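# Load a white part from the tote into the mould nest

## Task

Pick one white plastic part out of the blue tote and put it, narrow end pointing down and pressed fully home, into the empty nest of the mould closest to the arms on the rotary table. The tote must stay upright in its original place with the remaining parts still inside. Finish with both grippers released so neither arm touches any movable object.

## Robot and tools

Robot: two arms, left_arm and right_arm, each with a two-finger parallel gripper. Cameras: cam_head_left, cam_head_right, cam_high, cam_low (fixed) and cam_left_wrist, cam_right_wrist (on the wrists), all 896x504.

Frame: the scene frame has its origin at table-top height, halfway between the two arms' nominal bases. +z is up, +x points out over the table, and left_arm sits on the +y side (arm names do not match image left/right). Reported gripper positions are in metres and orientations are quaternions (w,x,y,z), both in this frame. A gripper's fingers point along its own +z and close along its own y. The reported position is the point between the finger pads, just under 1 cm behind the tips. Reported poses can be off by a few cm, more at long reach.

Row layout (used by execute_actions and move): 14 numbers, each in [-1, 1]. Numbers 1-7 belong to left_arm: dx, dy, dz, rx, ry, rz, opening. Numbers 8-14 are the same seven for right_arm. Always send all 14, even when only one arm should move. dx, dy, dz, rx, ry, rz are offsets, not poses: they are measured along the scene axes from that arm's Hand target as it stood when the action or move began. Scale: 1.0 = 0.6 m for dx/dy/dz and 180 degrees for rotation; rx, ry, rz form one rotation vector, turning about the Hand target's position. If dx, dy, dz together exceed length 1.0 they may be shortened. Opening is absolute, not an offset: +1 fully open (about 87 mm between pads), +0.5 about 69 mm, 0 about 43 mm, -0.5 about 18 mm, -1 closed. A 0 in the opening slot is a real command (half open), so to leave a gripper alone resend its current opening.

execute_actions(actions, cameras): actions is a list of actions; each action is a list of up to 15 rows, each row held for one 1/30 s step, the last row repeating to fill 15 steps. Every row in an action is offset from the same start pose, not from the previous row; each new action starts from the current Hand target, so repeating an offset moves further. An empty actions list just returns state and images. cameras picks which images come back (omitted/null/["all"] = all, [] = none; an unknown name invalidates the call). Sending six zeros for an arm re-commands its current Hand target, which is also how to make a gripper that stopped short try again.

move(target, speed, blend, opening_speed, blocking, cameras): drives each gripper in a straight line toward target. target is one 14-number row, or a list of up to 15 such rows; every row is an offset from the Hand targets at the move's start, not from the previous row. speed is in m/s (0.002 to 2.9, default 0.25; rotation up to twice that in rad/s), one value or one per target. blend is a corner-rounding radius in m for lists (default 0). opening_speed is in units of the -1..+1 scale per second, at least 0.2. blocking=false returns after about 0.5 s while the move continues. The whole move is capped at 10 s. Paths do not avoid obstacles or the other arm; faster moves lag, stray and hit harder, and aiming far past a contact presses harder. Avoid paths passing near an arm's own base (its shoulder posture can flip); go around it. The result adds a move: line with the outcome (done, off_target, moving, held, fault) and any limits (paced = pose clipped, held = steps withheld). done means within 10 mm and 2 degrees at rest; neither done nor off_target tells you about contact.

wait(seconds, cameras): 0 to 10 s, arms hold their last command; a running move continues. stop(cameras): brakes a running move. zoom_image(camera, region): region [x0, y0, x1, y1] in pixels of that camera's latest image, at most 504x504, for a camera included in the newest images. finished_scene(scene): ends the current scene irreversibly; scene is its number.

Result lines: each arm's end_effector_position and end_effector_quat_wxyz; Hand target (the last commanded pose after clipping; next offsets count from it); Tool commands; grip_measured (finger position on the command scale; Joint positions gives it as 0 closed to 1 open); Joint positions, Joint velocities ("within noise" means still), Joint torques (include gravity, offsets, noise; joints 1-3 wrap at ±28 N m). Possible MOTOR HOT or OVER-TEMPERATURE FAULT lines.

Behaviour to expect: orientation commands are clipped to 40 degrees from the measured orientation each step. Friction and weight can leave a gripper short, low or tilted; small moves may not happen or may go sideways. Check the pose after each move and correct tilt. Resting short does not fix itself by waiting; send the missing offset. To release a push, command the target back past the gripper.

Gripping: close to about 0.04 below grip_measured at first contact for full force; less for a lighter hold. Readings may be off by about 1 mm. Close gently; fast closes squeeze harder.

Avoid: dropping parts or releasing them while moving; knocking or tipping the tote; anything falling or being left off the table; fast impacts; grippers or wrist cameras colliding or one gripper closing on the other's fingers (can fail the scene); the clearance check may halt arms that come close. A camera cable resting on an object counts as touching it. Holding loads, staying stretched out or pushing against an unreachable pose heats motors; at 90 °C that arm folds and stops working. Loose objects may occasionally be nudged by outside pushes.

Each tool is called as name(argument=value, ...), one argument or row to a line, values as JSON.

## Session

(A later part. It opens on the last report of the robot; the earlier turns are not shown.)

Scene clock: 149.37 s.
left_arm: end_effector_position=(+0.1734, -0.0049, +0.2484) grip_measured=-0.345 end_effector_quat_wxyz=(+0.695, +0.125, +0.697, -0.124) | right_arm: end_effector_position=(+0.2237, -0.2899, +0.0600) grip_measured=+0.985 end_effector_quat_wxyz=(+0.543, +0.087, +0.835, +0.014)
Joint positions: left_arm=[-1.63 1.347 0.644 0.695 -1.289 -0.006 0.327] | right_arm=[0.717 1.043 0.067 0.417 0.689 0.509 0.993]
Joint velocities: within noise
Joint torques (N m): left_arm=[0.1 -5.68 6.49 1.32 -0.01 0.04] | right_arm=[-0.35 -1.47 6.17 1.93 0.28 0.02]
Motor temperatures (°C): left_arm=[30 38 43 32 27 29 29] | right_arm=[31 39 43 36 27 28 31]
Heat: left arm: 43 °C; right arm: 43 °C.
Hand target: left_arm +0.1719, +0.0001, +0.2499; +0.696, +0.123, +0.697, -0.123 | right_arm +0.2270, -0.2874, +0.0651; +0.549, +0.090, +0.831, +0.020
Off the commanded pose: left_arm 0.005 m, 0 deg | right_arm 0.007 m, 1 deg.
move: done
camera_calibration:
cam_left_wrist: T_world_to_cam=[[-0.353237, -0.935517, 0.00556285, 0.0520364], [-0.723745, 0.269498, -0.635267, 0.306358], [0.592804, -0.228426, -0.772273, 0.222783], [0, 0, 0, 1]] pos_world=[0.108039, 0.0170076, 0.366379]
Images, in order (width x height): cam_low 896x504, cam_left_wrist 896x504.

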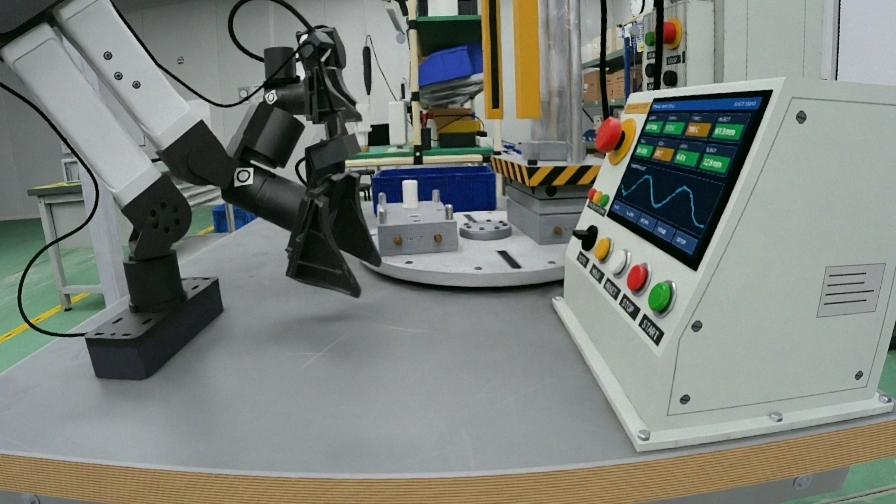

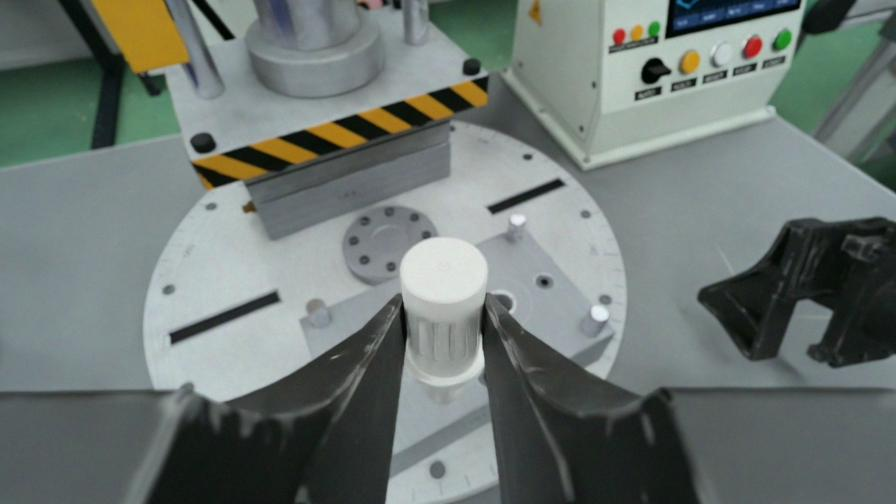

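move(
  target=[0.122,-0.125,-0.133,0,0,0,-0.5,0,0,0,0,0,0,1],
  cameras=["cam_left_wrist","cam_low","cam_head_right","cam_high"],
)

zoom_image(
  camera="cam_left_wrist",
  region=[340, 220, 600, 480],
)

zoom_image(
  camera="cam_low",
  region=[330, 110, 500, 270],
)

Scene clock: 181.27 s.
left_arm: end_effector_position=(+0.2421, -0.0666, +0.1655) grip_measured=-0.345 end_effector_quat_wxyz=(+0.692, +0.130, +0.701, -0.110) | right_arm: end_effector_position=(+0.2237, -0.2899, +0.0600) grip_measured=+0.985 end_effector_quat_wxyz=(+0.543, +0.087, +0.835, +0.014)
Joint positions: left_arm=[-1.407 1.829 0.745 1.047 -1.078 -0.006 0.327] | right_arm=[0.717 1.043 0.067 0.417 0.689 0.509 0.993]
Joint velocities: within noise
Joint torques (N m): left_arm=[1.18 -5.61 8.54 1.82 0.22 0.04] | right_arm=[-0.35 -1.61 6.41 1.94 0.29 0.02]
Motor temperatures (°C): left_arm=[30 38 42 32 27 29 29] | right_arm=[31 39 43 37 27 28 31]
Heat: left arm: 42 °C; right arm: 43 °C.
Hand target: left_arm +0.2450, -0.0750, +0.1702; +0.696, +0.123, +0.697, -0.123 | right_arm +0.2270, -0.2874, +0.0651; +0.549, +0.090, +0.831, +0.020
Off the commanded pose: left_arm 0.010 m, 2 deg | right_arm 0.007 m, 1 deg.
move: done
camera_calibration:
cam_left_wrist: T_world_to_cam=[[-0.342581, -0.939284, -0.0195837, 0.0203228], [-0.730578, 0.27945, -0.623028, 0.320353], [0.590673, -0.19913, -0.781954, 0.107958], [0, 0, 0, 1]] pos_world=[0.177237, -0.0489361, 0.284405]
Images, in order (width x height): cam_head_right 896x504, cam_high 896x504, cam_low 896x504, cam_left_wrist 896x504.

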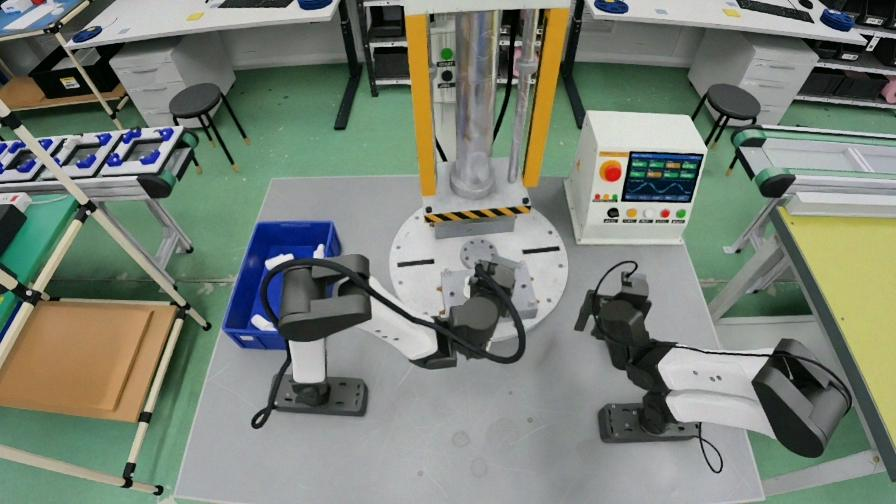

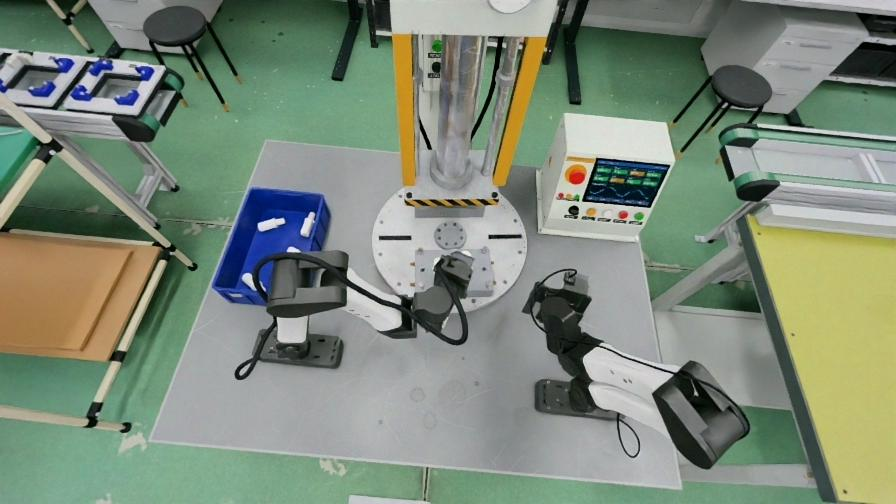

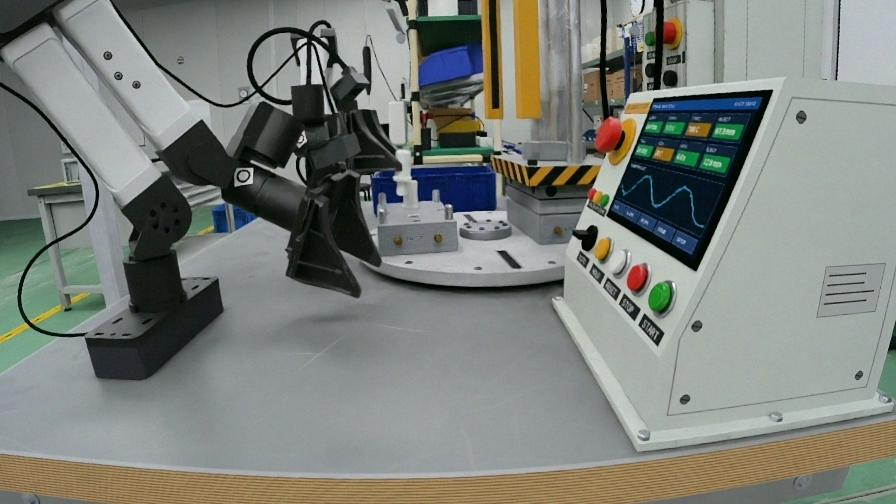

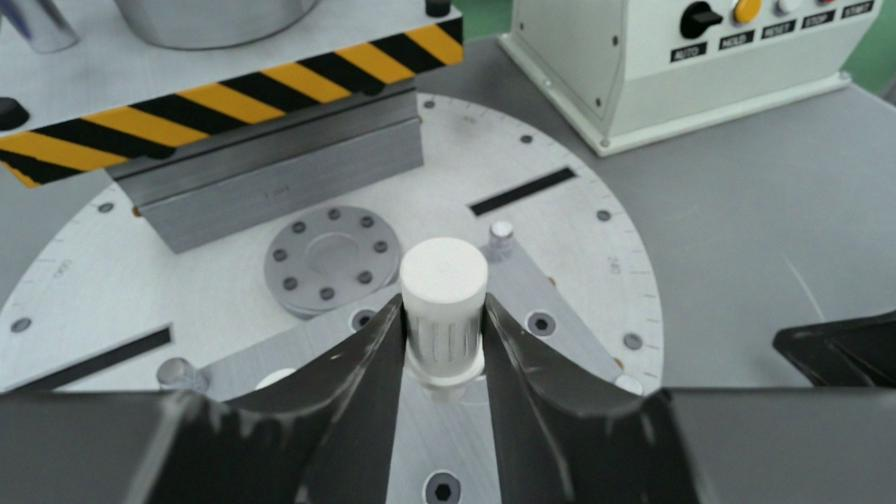

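Scaled by 1.938 from the camera's 896x504 image, which has a finer 1280x720 frame.

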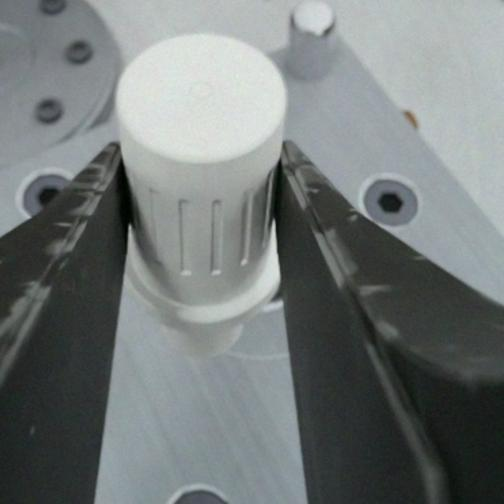

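Scaled by 2.965 from the camera's 896x504 image, which has a finer 1280x720 frame.

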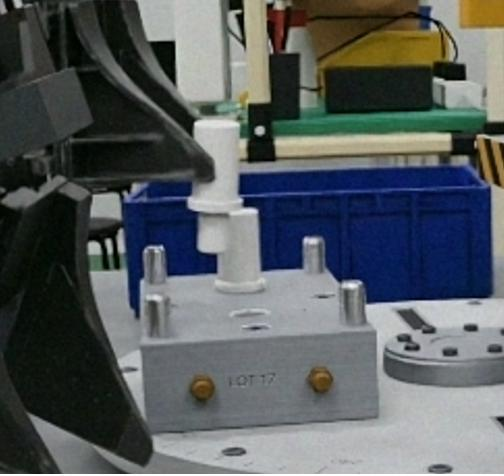

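move(
  target=[0.0317,-0.0333,-0.025,-0.0153,-0.0191,0,-0.5,0,0,0,0,0,0,1],
  cameras=["cam_left_wrist","cam_low"],
)

zoom_image(
  camera="cam_left_wrist",
  region=[340, 220, 600, 480],
)

zoom_image(
  camera="cam_low",
  region=[370, 140, 470, 260],
)

Scene clock: 220.50 s.
left_arm: end_effector_position=(+0.2610, -0.0864, +0.1476) grip_measured=-0.345 end_effector_quat_wxyz=(+0.711, +0.127, +0.683, -0.113) | right_arm: end_effector_position=(+0.2237, -0.2899, +0.0600) grip_measured=+0.985 end_effector_quat_wxyz=(+0.543, +0.087, +0.835, +0.014)
Joint positions: left_arm=[-1.367 2.012 0.809 1.272 -1.036 0.086 0.327] | right_arm=[0.717 1.043 0.067 0.417 0.689 0.509 0.993]
Joint velocities: within noise
Joint torques (N m): left_arm=[1.17 -6.19 7.77 2.14 0.29 0.01] | right_arm=[-0.25 -1.44 6.38 1.9 0.29 0.01]
Motor temperatures (°C): left_arm=[29 37 43 36 27 29 30] | right_arm=[31 39 43 37 27 28 31]
Heat: left arm: 43 °C; right arm: 43 °C.
Hand target: left_arm +0.2641, -0.0948, +0.1550; +0.719, +0.110, +0.672, -0.136 | right_arm +0.2270, -0.2874, +0.0651; +0.549, +0.090, +0.831, +0.020
Off the commanded pose: left_arm 0.012 m, 4 deg | right_arm 0.007 m, 1 deg.
move: off_target (left_arm)
camera_calibration:
cam_left_wrist: T_world_to_cam=[[-0.342304, -0.939377, -0.0199536, 0.00782468], [-0.698343, 0.268565, -0.663468, 0.325185], [0.628606, -0.213173, -0.747938, 0.0627584], [0, 0, 0, 1]] pos_world=[0.190319, -0.0666046, 0.262845]
Images, in order (width x height): cam_low 896x504, cam_left_wrist 896x504.

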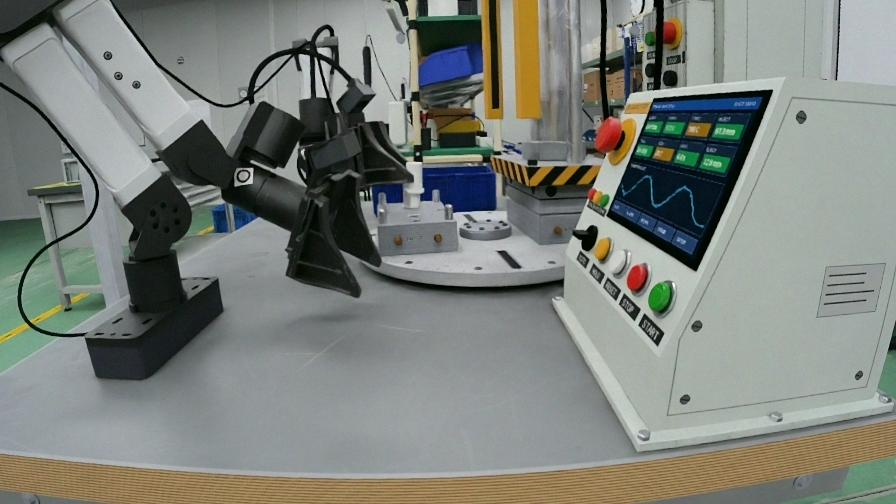

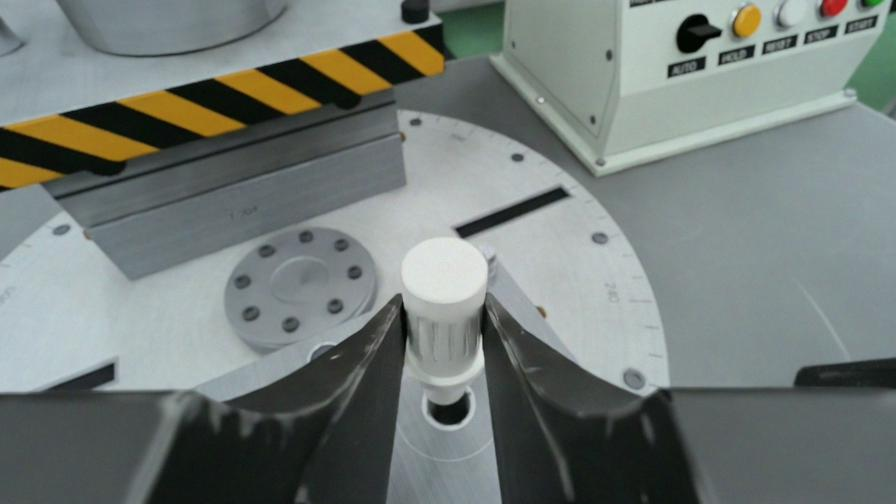

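Scaled by 1.938 from the camera's 896x504 image, which has a finer 1280x720 frame.

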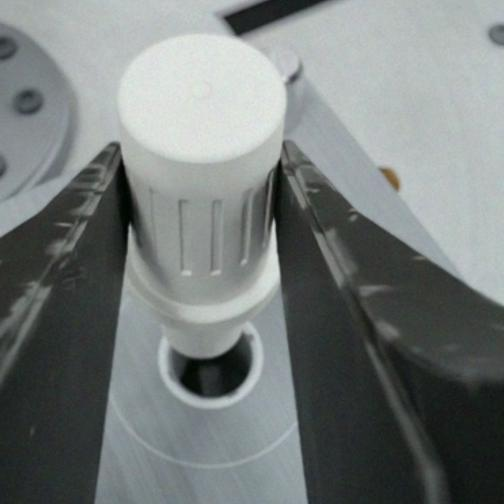

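Scaled by 4.200 from the camera's 896x504 image, which has a finer 1280x720 frame.

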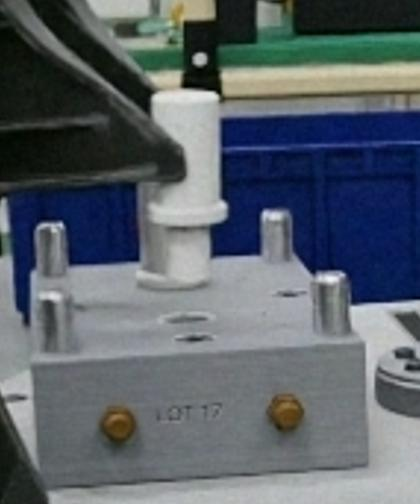

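move(
  target=[-0.004,0,-0.015,0,0,0,-0.5,0,0,0,0,0,0,1],
  cameras=["cam_left_wrist","cam_low"],
  speed=0.05,
)

zoom_image(
  camera="cam_left_wrist",
  region=[380, 320, 510, 450],
)

zoom_image(
  camera="cam_low",
  region=[370, 140, 470, 260],
)

Scene clock: 236.30 s.
left_arm: end_effector_position=(+0.2612, -0.0871, +0.1379) grip_measured=-0.345 end_effector_quat_wxyz=(+0.710, +0.130, +0.684, -0.111) | right_arm: end_effector_position=(+0.2237, -0.2899, +0.0600) grip_measured=+0.985 end_effector_quat_wxyz=(+0.543, +0.087, +0.835, +0.014)
Joint positions: left_arm=[-1.367 2.044 0.809 1.297 -1.036 0.087 0.327] | right_arm=[0.717 1.043 0.067 0.417 0.689 0.509 0.993]
Joint velocities: within noise
Joint torques (N m): left_arm=[0.65 -6.49 7.09 2.24 0.21 0] | right_arm=[-0.36 -1.47 6.43 1.95 0.28 0.01]
Motor temperatures (°C): left_arm=[29 39 44 38 27 29 30] | right_arm=[31 39 43 37 27 28 31]
Heat: left arm: 44 °C; right arm: 43 °C.
Hand target: left_arm +0.2617, -0.0948, +0.1460; +0.719, +0.110, +0.672, -0.136 | right_arm +0.2270, -0.2874, +0.0651; +0.549, +0.090, +0.831, +0.020
Off the commanded pose: left_arm 0.011 m, 4 deg | right_arm 0.007 m, 1 deg.
move: off_target (left_arm)
camera_calibration:
cam_left_wrist: T_world_to_cam=[[-0.342615, -0.939081, -0.0272458, 0.00818594], [-0.699088, 0.274215, -0.660365, 0.319238], [0.627607, -0.207204, -0.75045, 0.0563514], [0, 0, 0, 1]] pos_world=[0.190614, -0.0681766, 0.253326]
Images, in order (width x height): cam_low 896x504, cam_left_wrist 896x504.

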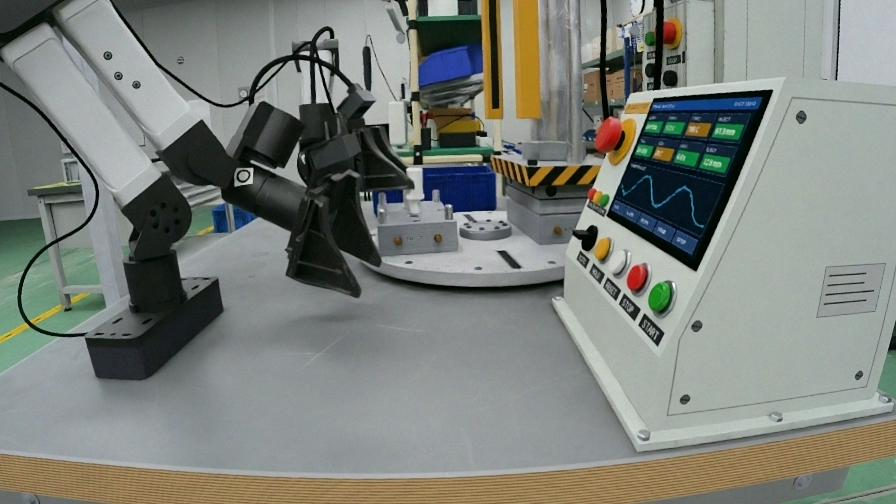

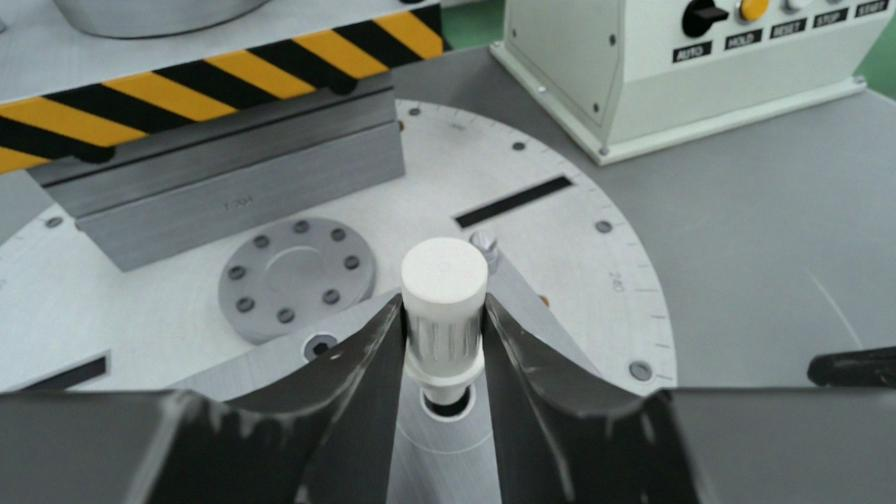

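Scaled by 3.877 from the camera's 896x504 image, which has a finer 1280x720 frame.

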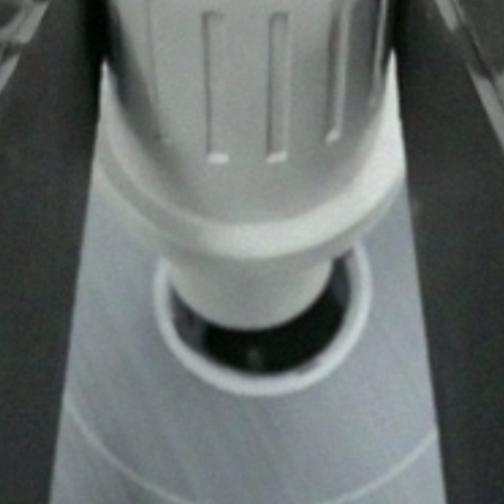

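Scaled by 4.200 from the camera's 896x504 image, which has a finer 1280x720 frame.

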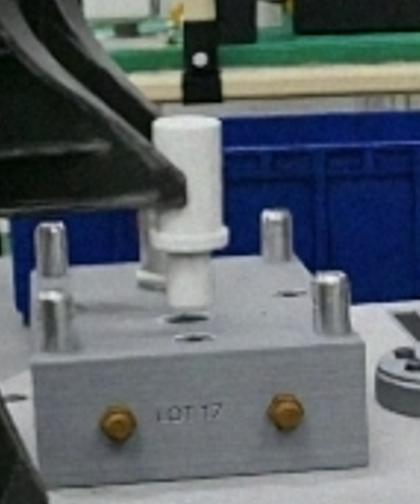

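move(
  target=[-0.005,-0.001,-0.006,0,0,0,-0.5,0,0,0,0,0,0,1],
  cameras=["cam_left_wrist","cam_low"],
  speed=0.05,
)

zoom_image(
  camera="cam_left_wrist",
  region=[380, 320, 510, 450],
)

zoom_image(
  camera="cam_low",
  region=[370, 140, 470, 260],
)

Scene clock: 246.37 s.
left_arm: end_effector_position=(+0.2612, -0.0873, +0.1343) grip_measured=-0.345 end_effector_quat_wxyz=(+0.709, +0.131, +0.684, -0.110) | right_arm: end_effector_position=(+0.2237, -0.2899, +0.0600) grip_measured=+0.985 end_effector_quat_wxyz=(+0.543, +0.087, +0.835, +0.014)
Joint positions: left_arm=[-1.367 2.058 0.809 1.31 -1.036 0.087 0.327] | right_arm=[0.717 1.043 0.067 0.417 0.689 0.509 0.993]
Joint velocities: within noise
Joint torques (N m): left_arm=[-0.05 -6.54 6.93 2.25 0.12 0.01] | right_arm=[-0.25 -1.46 6.37 1.92 0.27 0.02]
Motor temperatures (°C): left_arm=[29 39 44 38 27 29 30] | right_arm=[31 38 43 37 27 28 31]
Heat: left arm: 44 °C; right arm: 43 °C.
Hand target: left_arm +0.2587, -0.0955, +0.1424; +0.719, +0.110, +0.672, -0.136 | right_arm +0.2270, -0.2874, +0.0651; +0.549, +0.090, +0.831, +0.020
Off the commanded pose: left_arm 0.012 m, 4 deg | right_arm 0.007 m, 1 deg.
move: off_target (left_arm)
camera_calibration:
cam_left_wrist: T_world_to_cam=[[-0.342686, -0.939025, -0.028258, 0.00798828], [-0.699148, 0.275006, -0.659972, 0.317001], [0.627501, -0.206407, -0.750758, 0.0537933], [0, 0, 0, 1]] pos_world=[0.190613, -0.0685729, 0.249824]
Images, in order (width x height): cam_low 896x504, cam_left_wrist 896x504.

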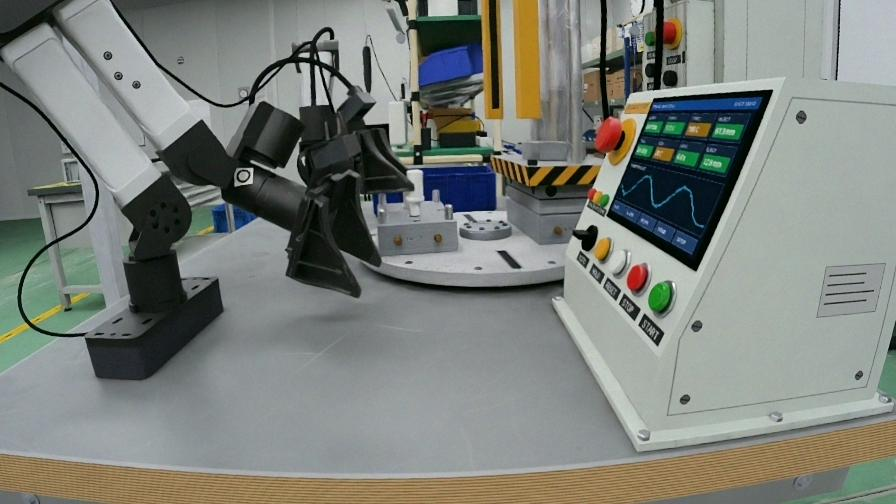

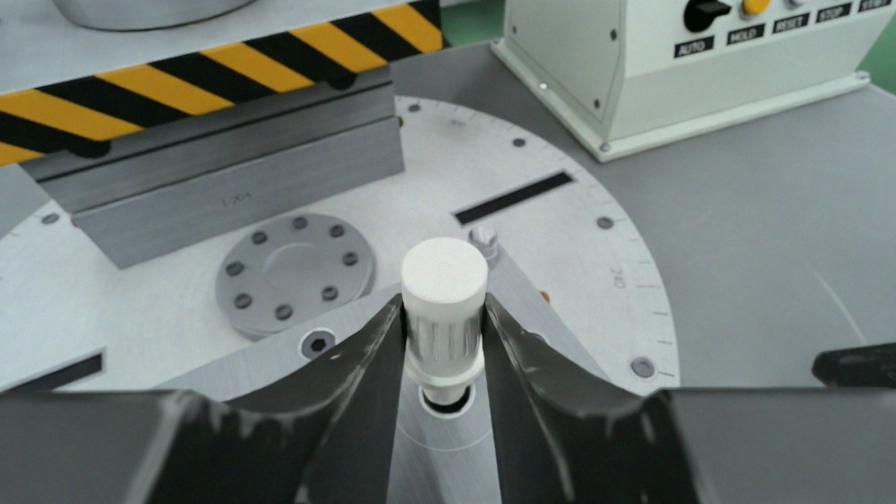

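Scaled by 3.877 from the camera's 896x504 image, which has a finer 1280x720 frame.

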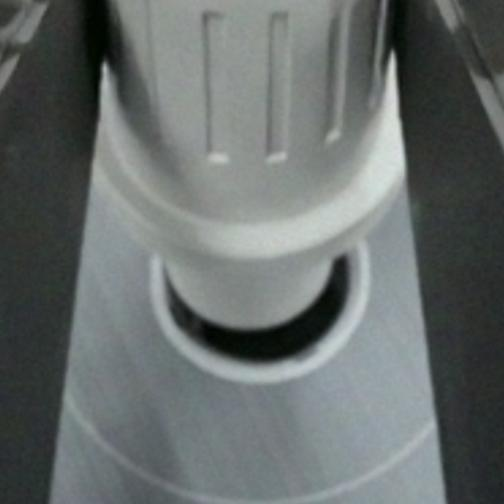

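Scaled by 4.200 from the camera's 896x504 image, which has a finer 1280x720 frame.

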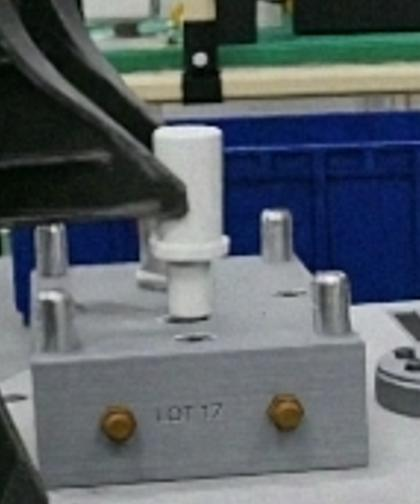

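move(
  target=[-0.006,-0.006,0.0,0,0,0,-0.5,0,0,0,0,0,0,1],
  cameras=["cam_left_wrist","cam_low"],
  speed=0.05,
)

zoom_image(
  camera="cam_left_wrist",
  region=[380, 320, 510, 450],
)

zoom_image(
  camera="cam_low",
  region=[370, 140, 470, 260],
)

Scene clock: 255.97 s.
left_arm: end_effector_position=(+0.2563, -0.0916, +0.1333) grip_measured=-0.345 end_effector_quat_wxyz=(+0.709, +0.135, +0.683, -0.114) | right_arm: end_effector_position=(+0.2237, -0.2899, +0.0600) grip_measured=+0.985 end_effector_quat_wxyz=(+0.543, +0.087, +0.835, +0.014)
Joint positions: left_arm=[-1.381 2.065 0.816 1.31 -1.038 0.089 0.327] | right_arm=[0.717 1.043 0.067 0.417 0.689 0.509 0.993]
Joint velocities: within noise
Joint torques (N m): left_arm=[0.06 -6.57 7.53 2.24 0.03 0.05] | right_arm=[-0.27 -1.46 6.32 1.92 0.27 -0.01]
Motor temperatures (°C): left_arm=[29 39 44 39 27 29 30] | right_arm=[31 38 43 38 27 28 31]
Heat: left arm: 44 °C; right arm: 43 °C.
Hand target: left_arm +0.2551, -0.0991, +0.1425; +0.719, +0.110, +0.672, -0.136 | right_arm +0.2270, -0.2874, +0.0651; +0.549, +0.090, +0.831, +0.020
Off the commanded pose: left_arm 0.012 m, 4 deg | right_arm 0.007 m, 1 deg.
move: off_target (left_arm)
camera_calibration:
cam_left_wrist: T_world_to_cam=[[-0.35294, -0.935172, -0.0297904, 0.00548949], [-0.695693, 0.283584, -0.659993, 0.314028], [0.625655, -0.212213, -0.750681, 0.055155], [0, 0, 0, 1]] pos_world=[0.185897, -0.072215, 0.248824]
Images, in order (width x height): cam_low 896x504, cam_left_wrist 896x504.

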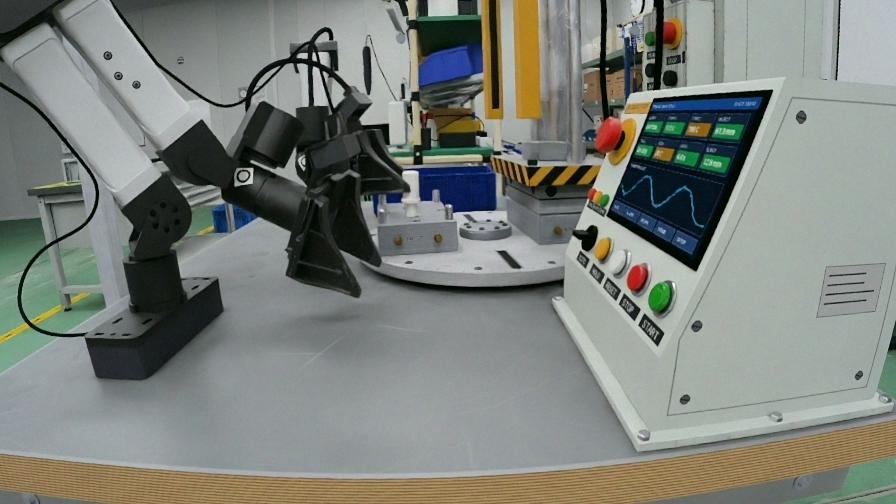

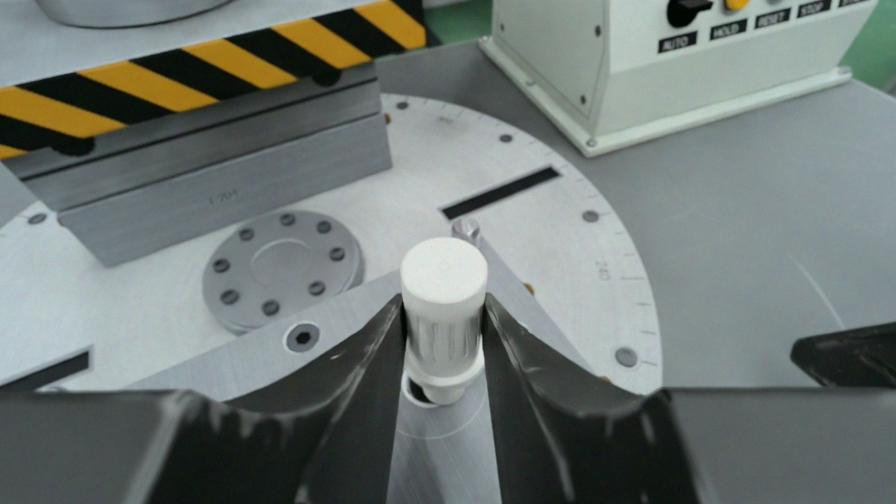

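Scaled by 3.877 from the camera's 896x504 image, which has a finer 1280x720 frame.

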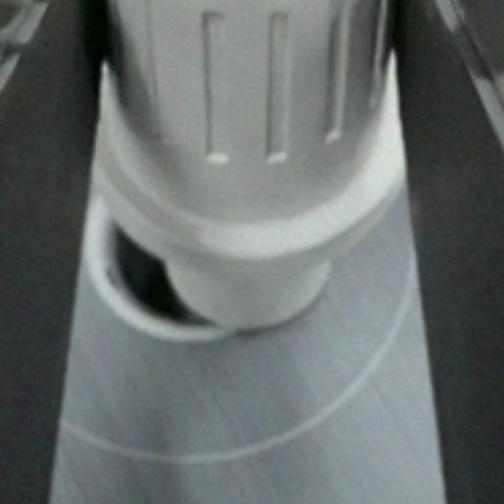

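Scaled by 4.200 from the camera's 896x504 image, which has a finer 1280x720 frame.

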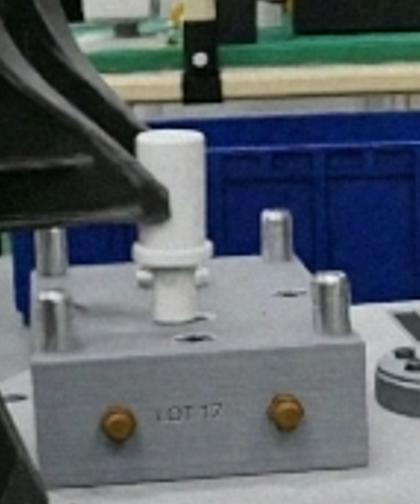

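move(
  target=[0.007,0.008,0.004,0,0,0,-0.5,0,0,0,0,0,0,1],
  cameras=["cam_left_wrist","cam_low"],
  speed=0.05,
)

zoom_image(
  camera="cam_left_wrist",
  region=[380, 320, 510, 450],
)

zoom_image(
  camera="cam_low",
  region=[370, 140, 470, 260],
)

Scene clock: 267.03 s.
left_arm: end_effector_position=(+0.2563, -0.0915, +0.1333) grip_measured=-0.345 end_effector_quat_wxyz=(+0.709, +0.135, +0.683, -0.113) | right_arm: end_effector_position=(+0.2237, -0.2899, +0.0600) grip_measured=+0.985 end_effector_quat_wxyz=(+0.543, +0.087, +0.835, +0.014)
Joint positions: left_arm=[-1.381 2.065 0.816 1.31 -1.039 0.089 0.327] | right_arm=[0.717 1.043 0.067 0.417 0.689 0.509 0.993]
Joint velocities: within noise
Joint torques (N m): left_arm=[1.22 -7.82 5.93 2.24 0.16 0.02] | right_arm=[-0.25 -1.47 6.27 1.89 0.29 0.03]
Motor temperatures (°C): left_arm=[29 39 44 40 27 29 30] | right_arm=[31 38 43 38 27 28 31]
Heat: left arm: 44 °C; right arm: 43 °C.
Hand target: left_arm +0.2593, -0.0943, +0.1449; +0.719, +0.110, +0.672, -0.136 | right_arm +0.2270, -0.2874, +0.0651; +0.549, +0.090, +0.831, +0.020
Off the commanded pose: left_arm 0.012 m, 4 deg | right_arm 0.007 m, 1 deg.
move: off_target (left_arm)
camera_calibration:
cam_left_wrist: T_world_to_cam=[[-0.352205, -0.935426, -0.0304944, 0.00551581], [-0.695781, 0.283488, -0.659942, 0.314024], [0.625971, -0.211217, -0.750698, 0.0551721], [0, 0, 0, 1]] pos_world=[0.185899, -0.0722092, 0.248823]
Images, in order (width x height): cam_low 896x504, cam_left_wrist 896x504.

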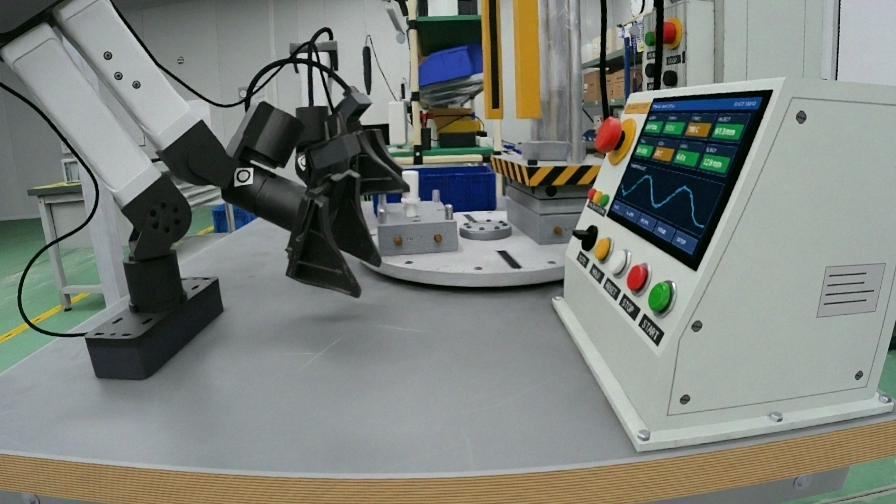

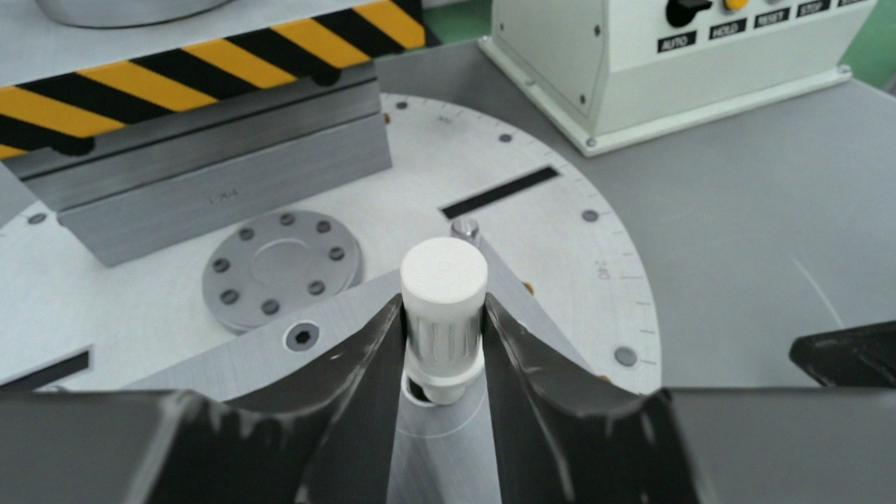

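Scaled by 3.877 from the camera's 896x504 image, which has a finer 1280x720 frame.

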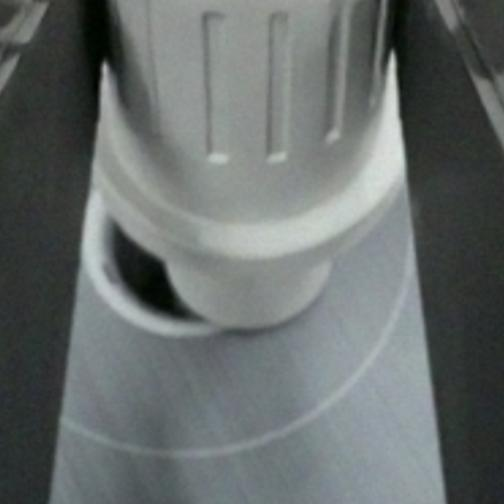

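Scaled by 4.200 from the camera's 896x504 image, which has a finer 1280x720 frame.

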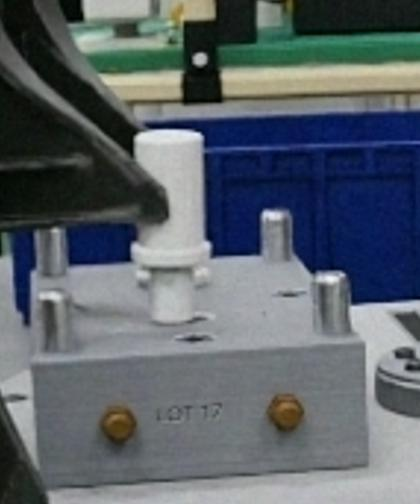

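move(
  target=[0.006,0.008,0.002,0,0,0,-0.5,0,0,0,0,0,0,1],
  cameras=["cam_left_wrist","cam_low"],
  speed=0.05,
)

zoom_image(
  camera="cam_left_wrist",
  region=[380, 320, 510, 450],
)

zoom_image(
  camera="cam_low",
  region=[370, 140, 470, 260],
)

Scene clock: 275.20 s.
left_arm: end_effector_position=(+0.2609, -0.0891, +0.1333) grip_measured=-0.345 end_effector_quat_wxyz=(+0.710, +0.132, +0.684, -0.110) | right_arm: end_effector_position=(+0.2237, -0.2899, +0.0600) grip_measured=+0.985 end_effector_quat_wxyz=(+0.543, +0.087, +0.835, +0.014)
Joint positions: left_arm=[-1.369 2.065 0.816 1.31 -1.037 0.089 0.327] | right_arm=[0.717 1.043 0.067 0.417 0.689 0.509 0.993]
Joint velocities: within noise
Joint torques (N m): left_arm=[1.24 -8.85 4.34 2.25 0.29 0] | right_arm=[-0.4 -1.46 6.34 1.96 0.28 0]
Motor temperatures (°C): left_arm=[29 39 43 40 27 29 30] | right_arm=[31 38 44 38 27 28 31]
Heat: left arm: 43 °C; right arm: 44 °C.
Hand target: left_arm +0.2629, -0.0895, +0.1460; +0.719, +0.110, +0.672, -0.136 | right_arm +0.2270, -0.2874, +0.0651; +0.549, +0.090, +0.831, +0.020
Off the commanded pose: left_arm 0.013 m, 4 deg | right_arm 0.007 m, 1 deg.
move: off_target (left_arm)
camera_calibration:
cam_left_wrist: T_world_to_cam=[[-0.342937, -0.938862, -0.0305269, 0.00657543], [-0.69851, 0.276603, -0.65998, 0.316605], [0.628074, -0.205008, -0.750663, 0.0528463], [0, 0, 0, 1]] pos_world=[0.190216, -0.0705666, 0.248824]
Images, in order (width x height): cam_low 896x504, cam_left_wrist 896x504.

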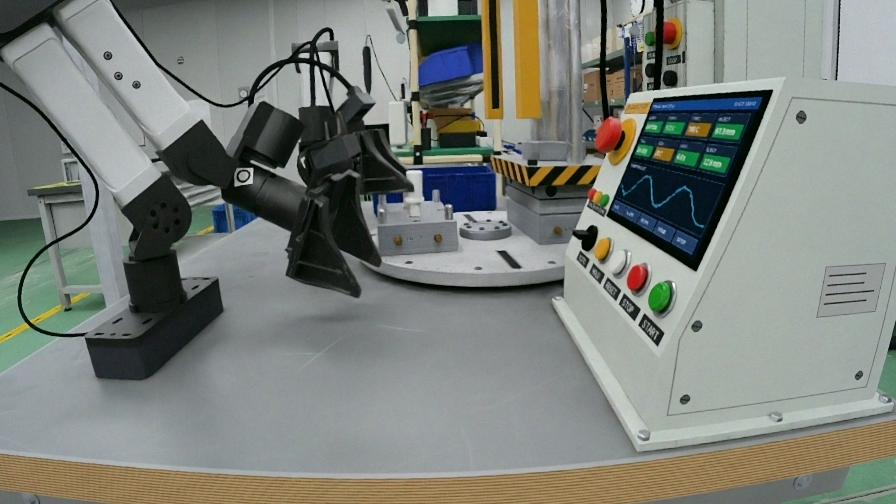

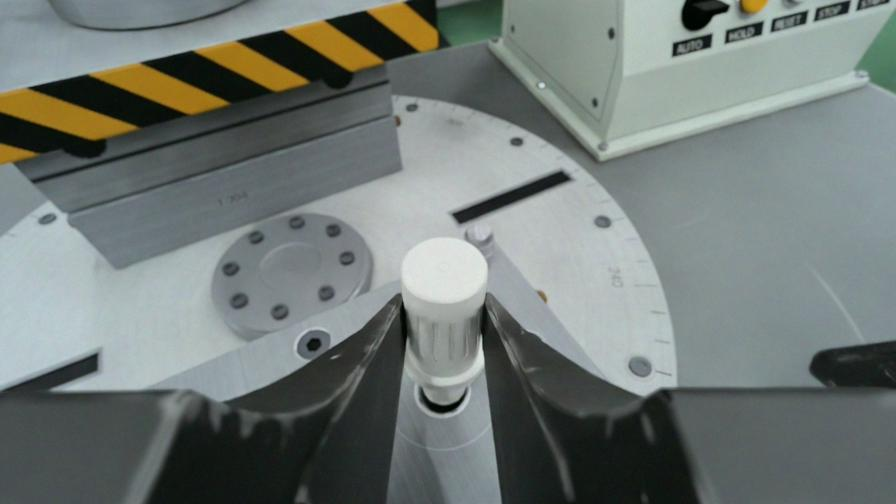

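Scaled by 3.877 from the camera's 896x504 image, which has a finer 1280x720 frame.

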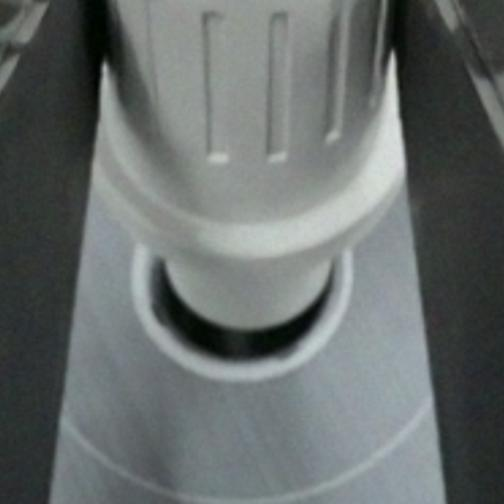

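Scaled by 4.200 from the camera's 896x504 image, which has a finer 1280x720 frame.

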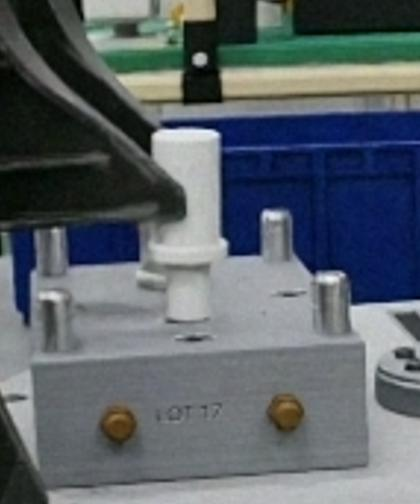

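move(
  target=[0,0,-0.025,0,0,0,-0.5,0,0,0,0,0,0,1],
  cameras=["cam_left_wrist","cam_low"],
  speed=0.05,
)

zoom_image(
  camera="cam_left_wrist",
  region=[380, 320, 510, 450],
)

zoom_image(
  camera="cam_low",
  region=[370, 140, 470, 260],
)

Scene clock: 282.63 s.
left_arm: end_effector_position=(+0.2611, -0.0897, +0.1327) grip_measured=-0.345 end_effector_quat_wxyz=(+0.713, +0.122, +0.680, -0.119) | right_arm: end_effector_position=(+0.2237, -0.2899, +0.0600) grip_measured=+0.985 end_effector_quat_wxyz=(+0.543, +0.087, +0.835, +0.014)
Joint positions: left_arm=[-1.369 2.085 0.813 1.362 -1.036 0.089 0.327] | right_arm=[0.717 1.043 0.067 0.417 0.689 0.509 0.993]
Joint velocities: within noise
Joint torques (N m): left_arm=[1.29 -6.28 4.15 2.24 0.28 -0.03] | right_arm=[-0.31 -1.39 6.24 1.92 0.27 -0.02]
Motor temperatures (°C): left_arm=[29 40 43 41 27 29 30] | right_arm=[31 38 44 38 27 28 31]
Heat: left arm: 43 °C; right arm: 44 °C.
Hand target: left_arm +0.2629, -0.0895, +0.1311; +0.719, +0.110, +0.672, -0.136 | right_arm +0.2270, -0.2874, +0.0651; +0.549, +0.090, +0.831, +0.020
Off the commanded pose: left_arm 0.002 m, 3 deg | right_arm 0.007 m, 1 deg.
move: off_target (left_arm)
camera_calibration:
cam_left_wrist: T_world_to_cam=[[-0.343514, -0.939132, -0.00531226, 0.00287703], [-0.694609, 0.257872, -0.671581, 0.31535], [0.632074, -0.227008, -0.740912, 0.0477777], [0, 0, 0, 1]] pos_world=[0.189834, -0.067772, 0.247197]
Images, in order (width x height): cam_low 896x504, cam_left_wrist 896x504.

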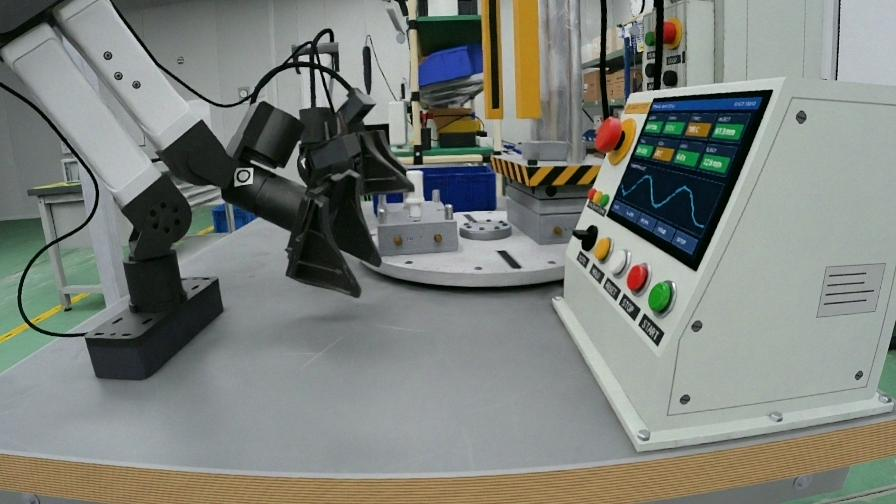

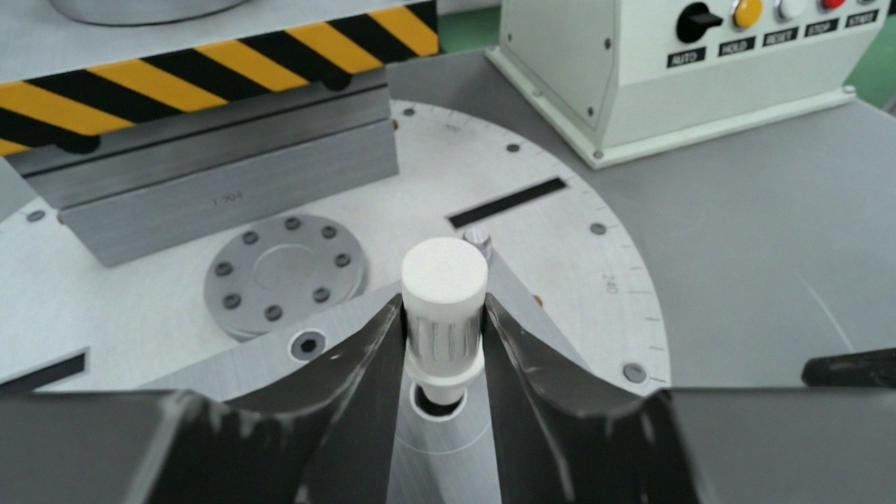

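Scaled by 3.877 from the camera's 896x504 image, which has a finer 1280x720 frame.

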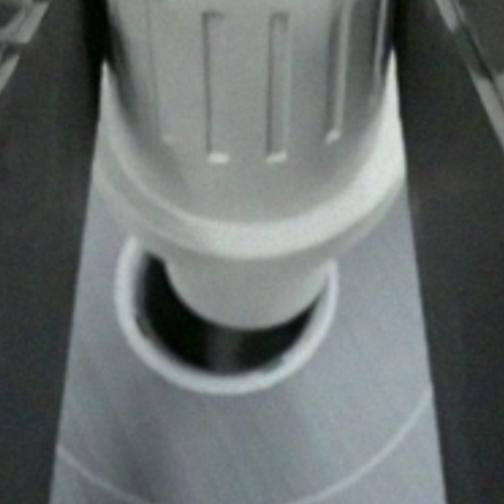

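Scaled by 4.200 from the camera's 896x504 image, which has a finer 1280x720 frame.

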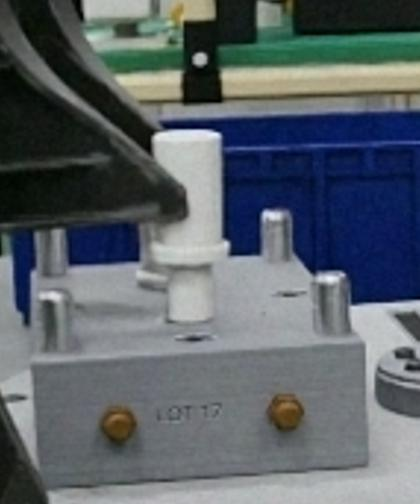

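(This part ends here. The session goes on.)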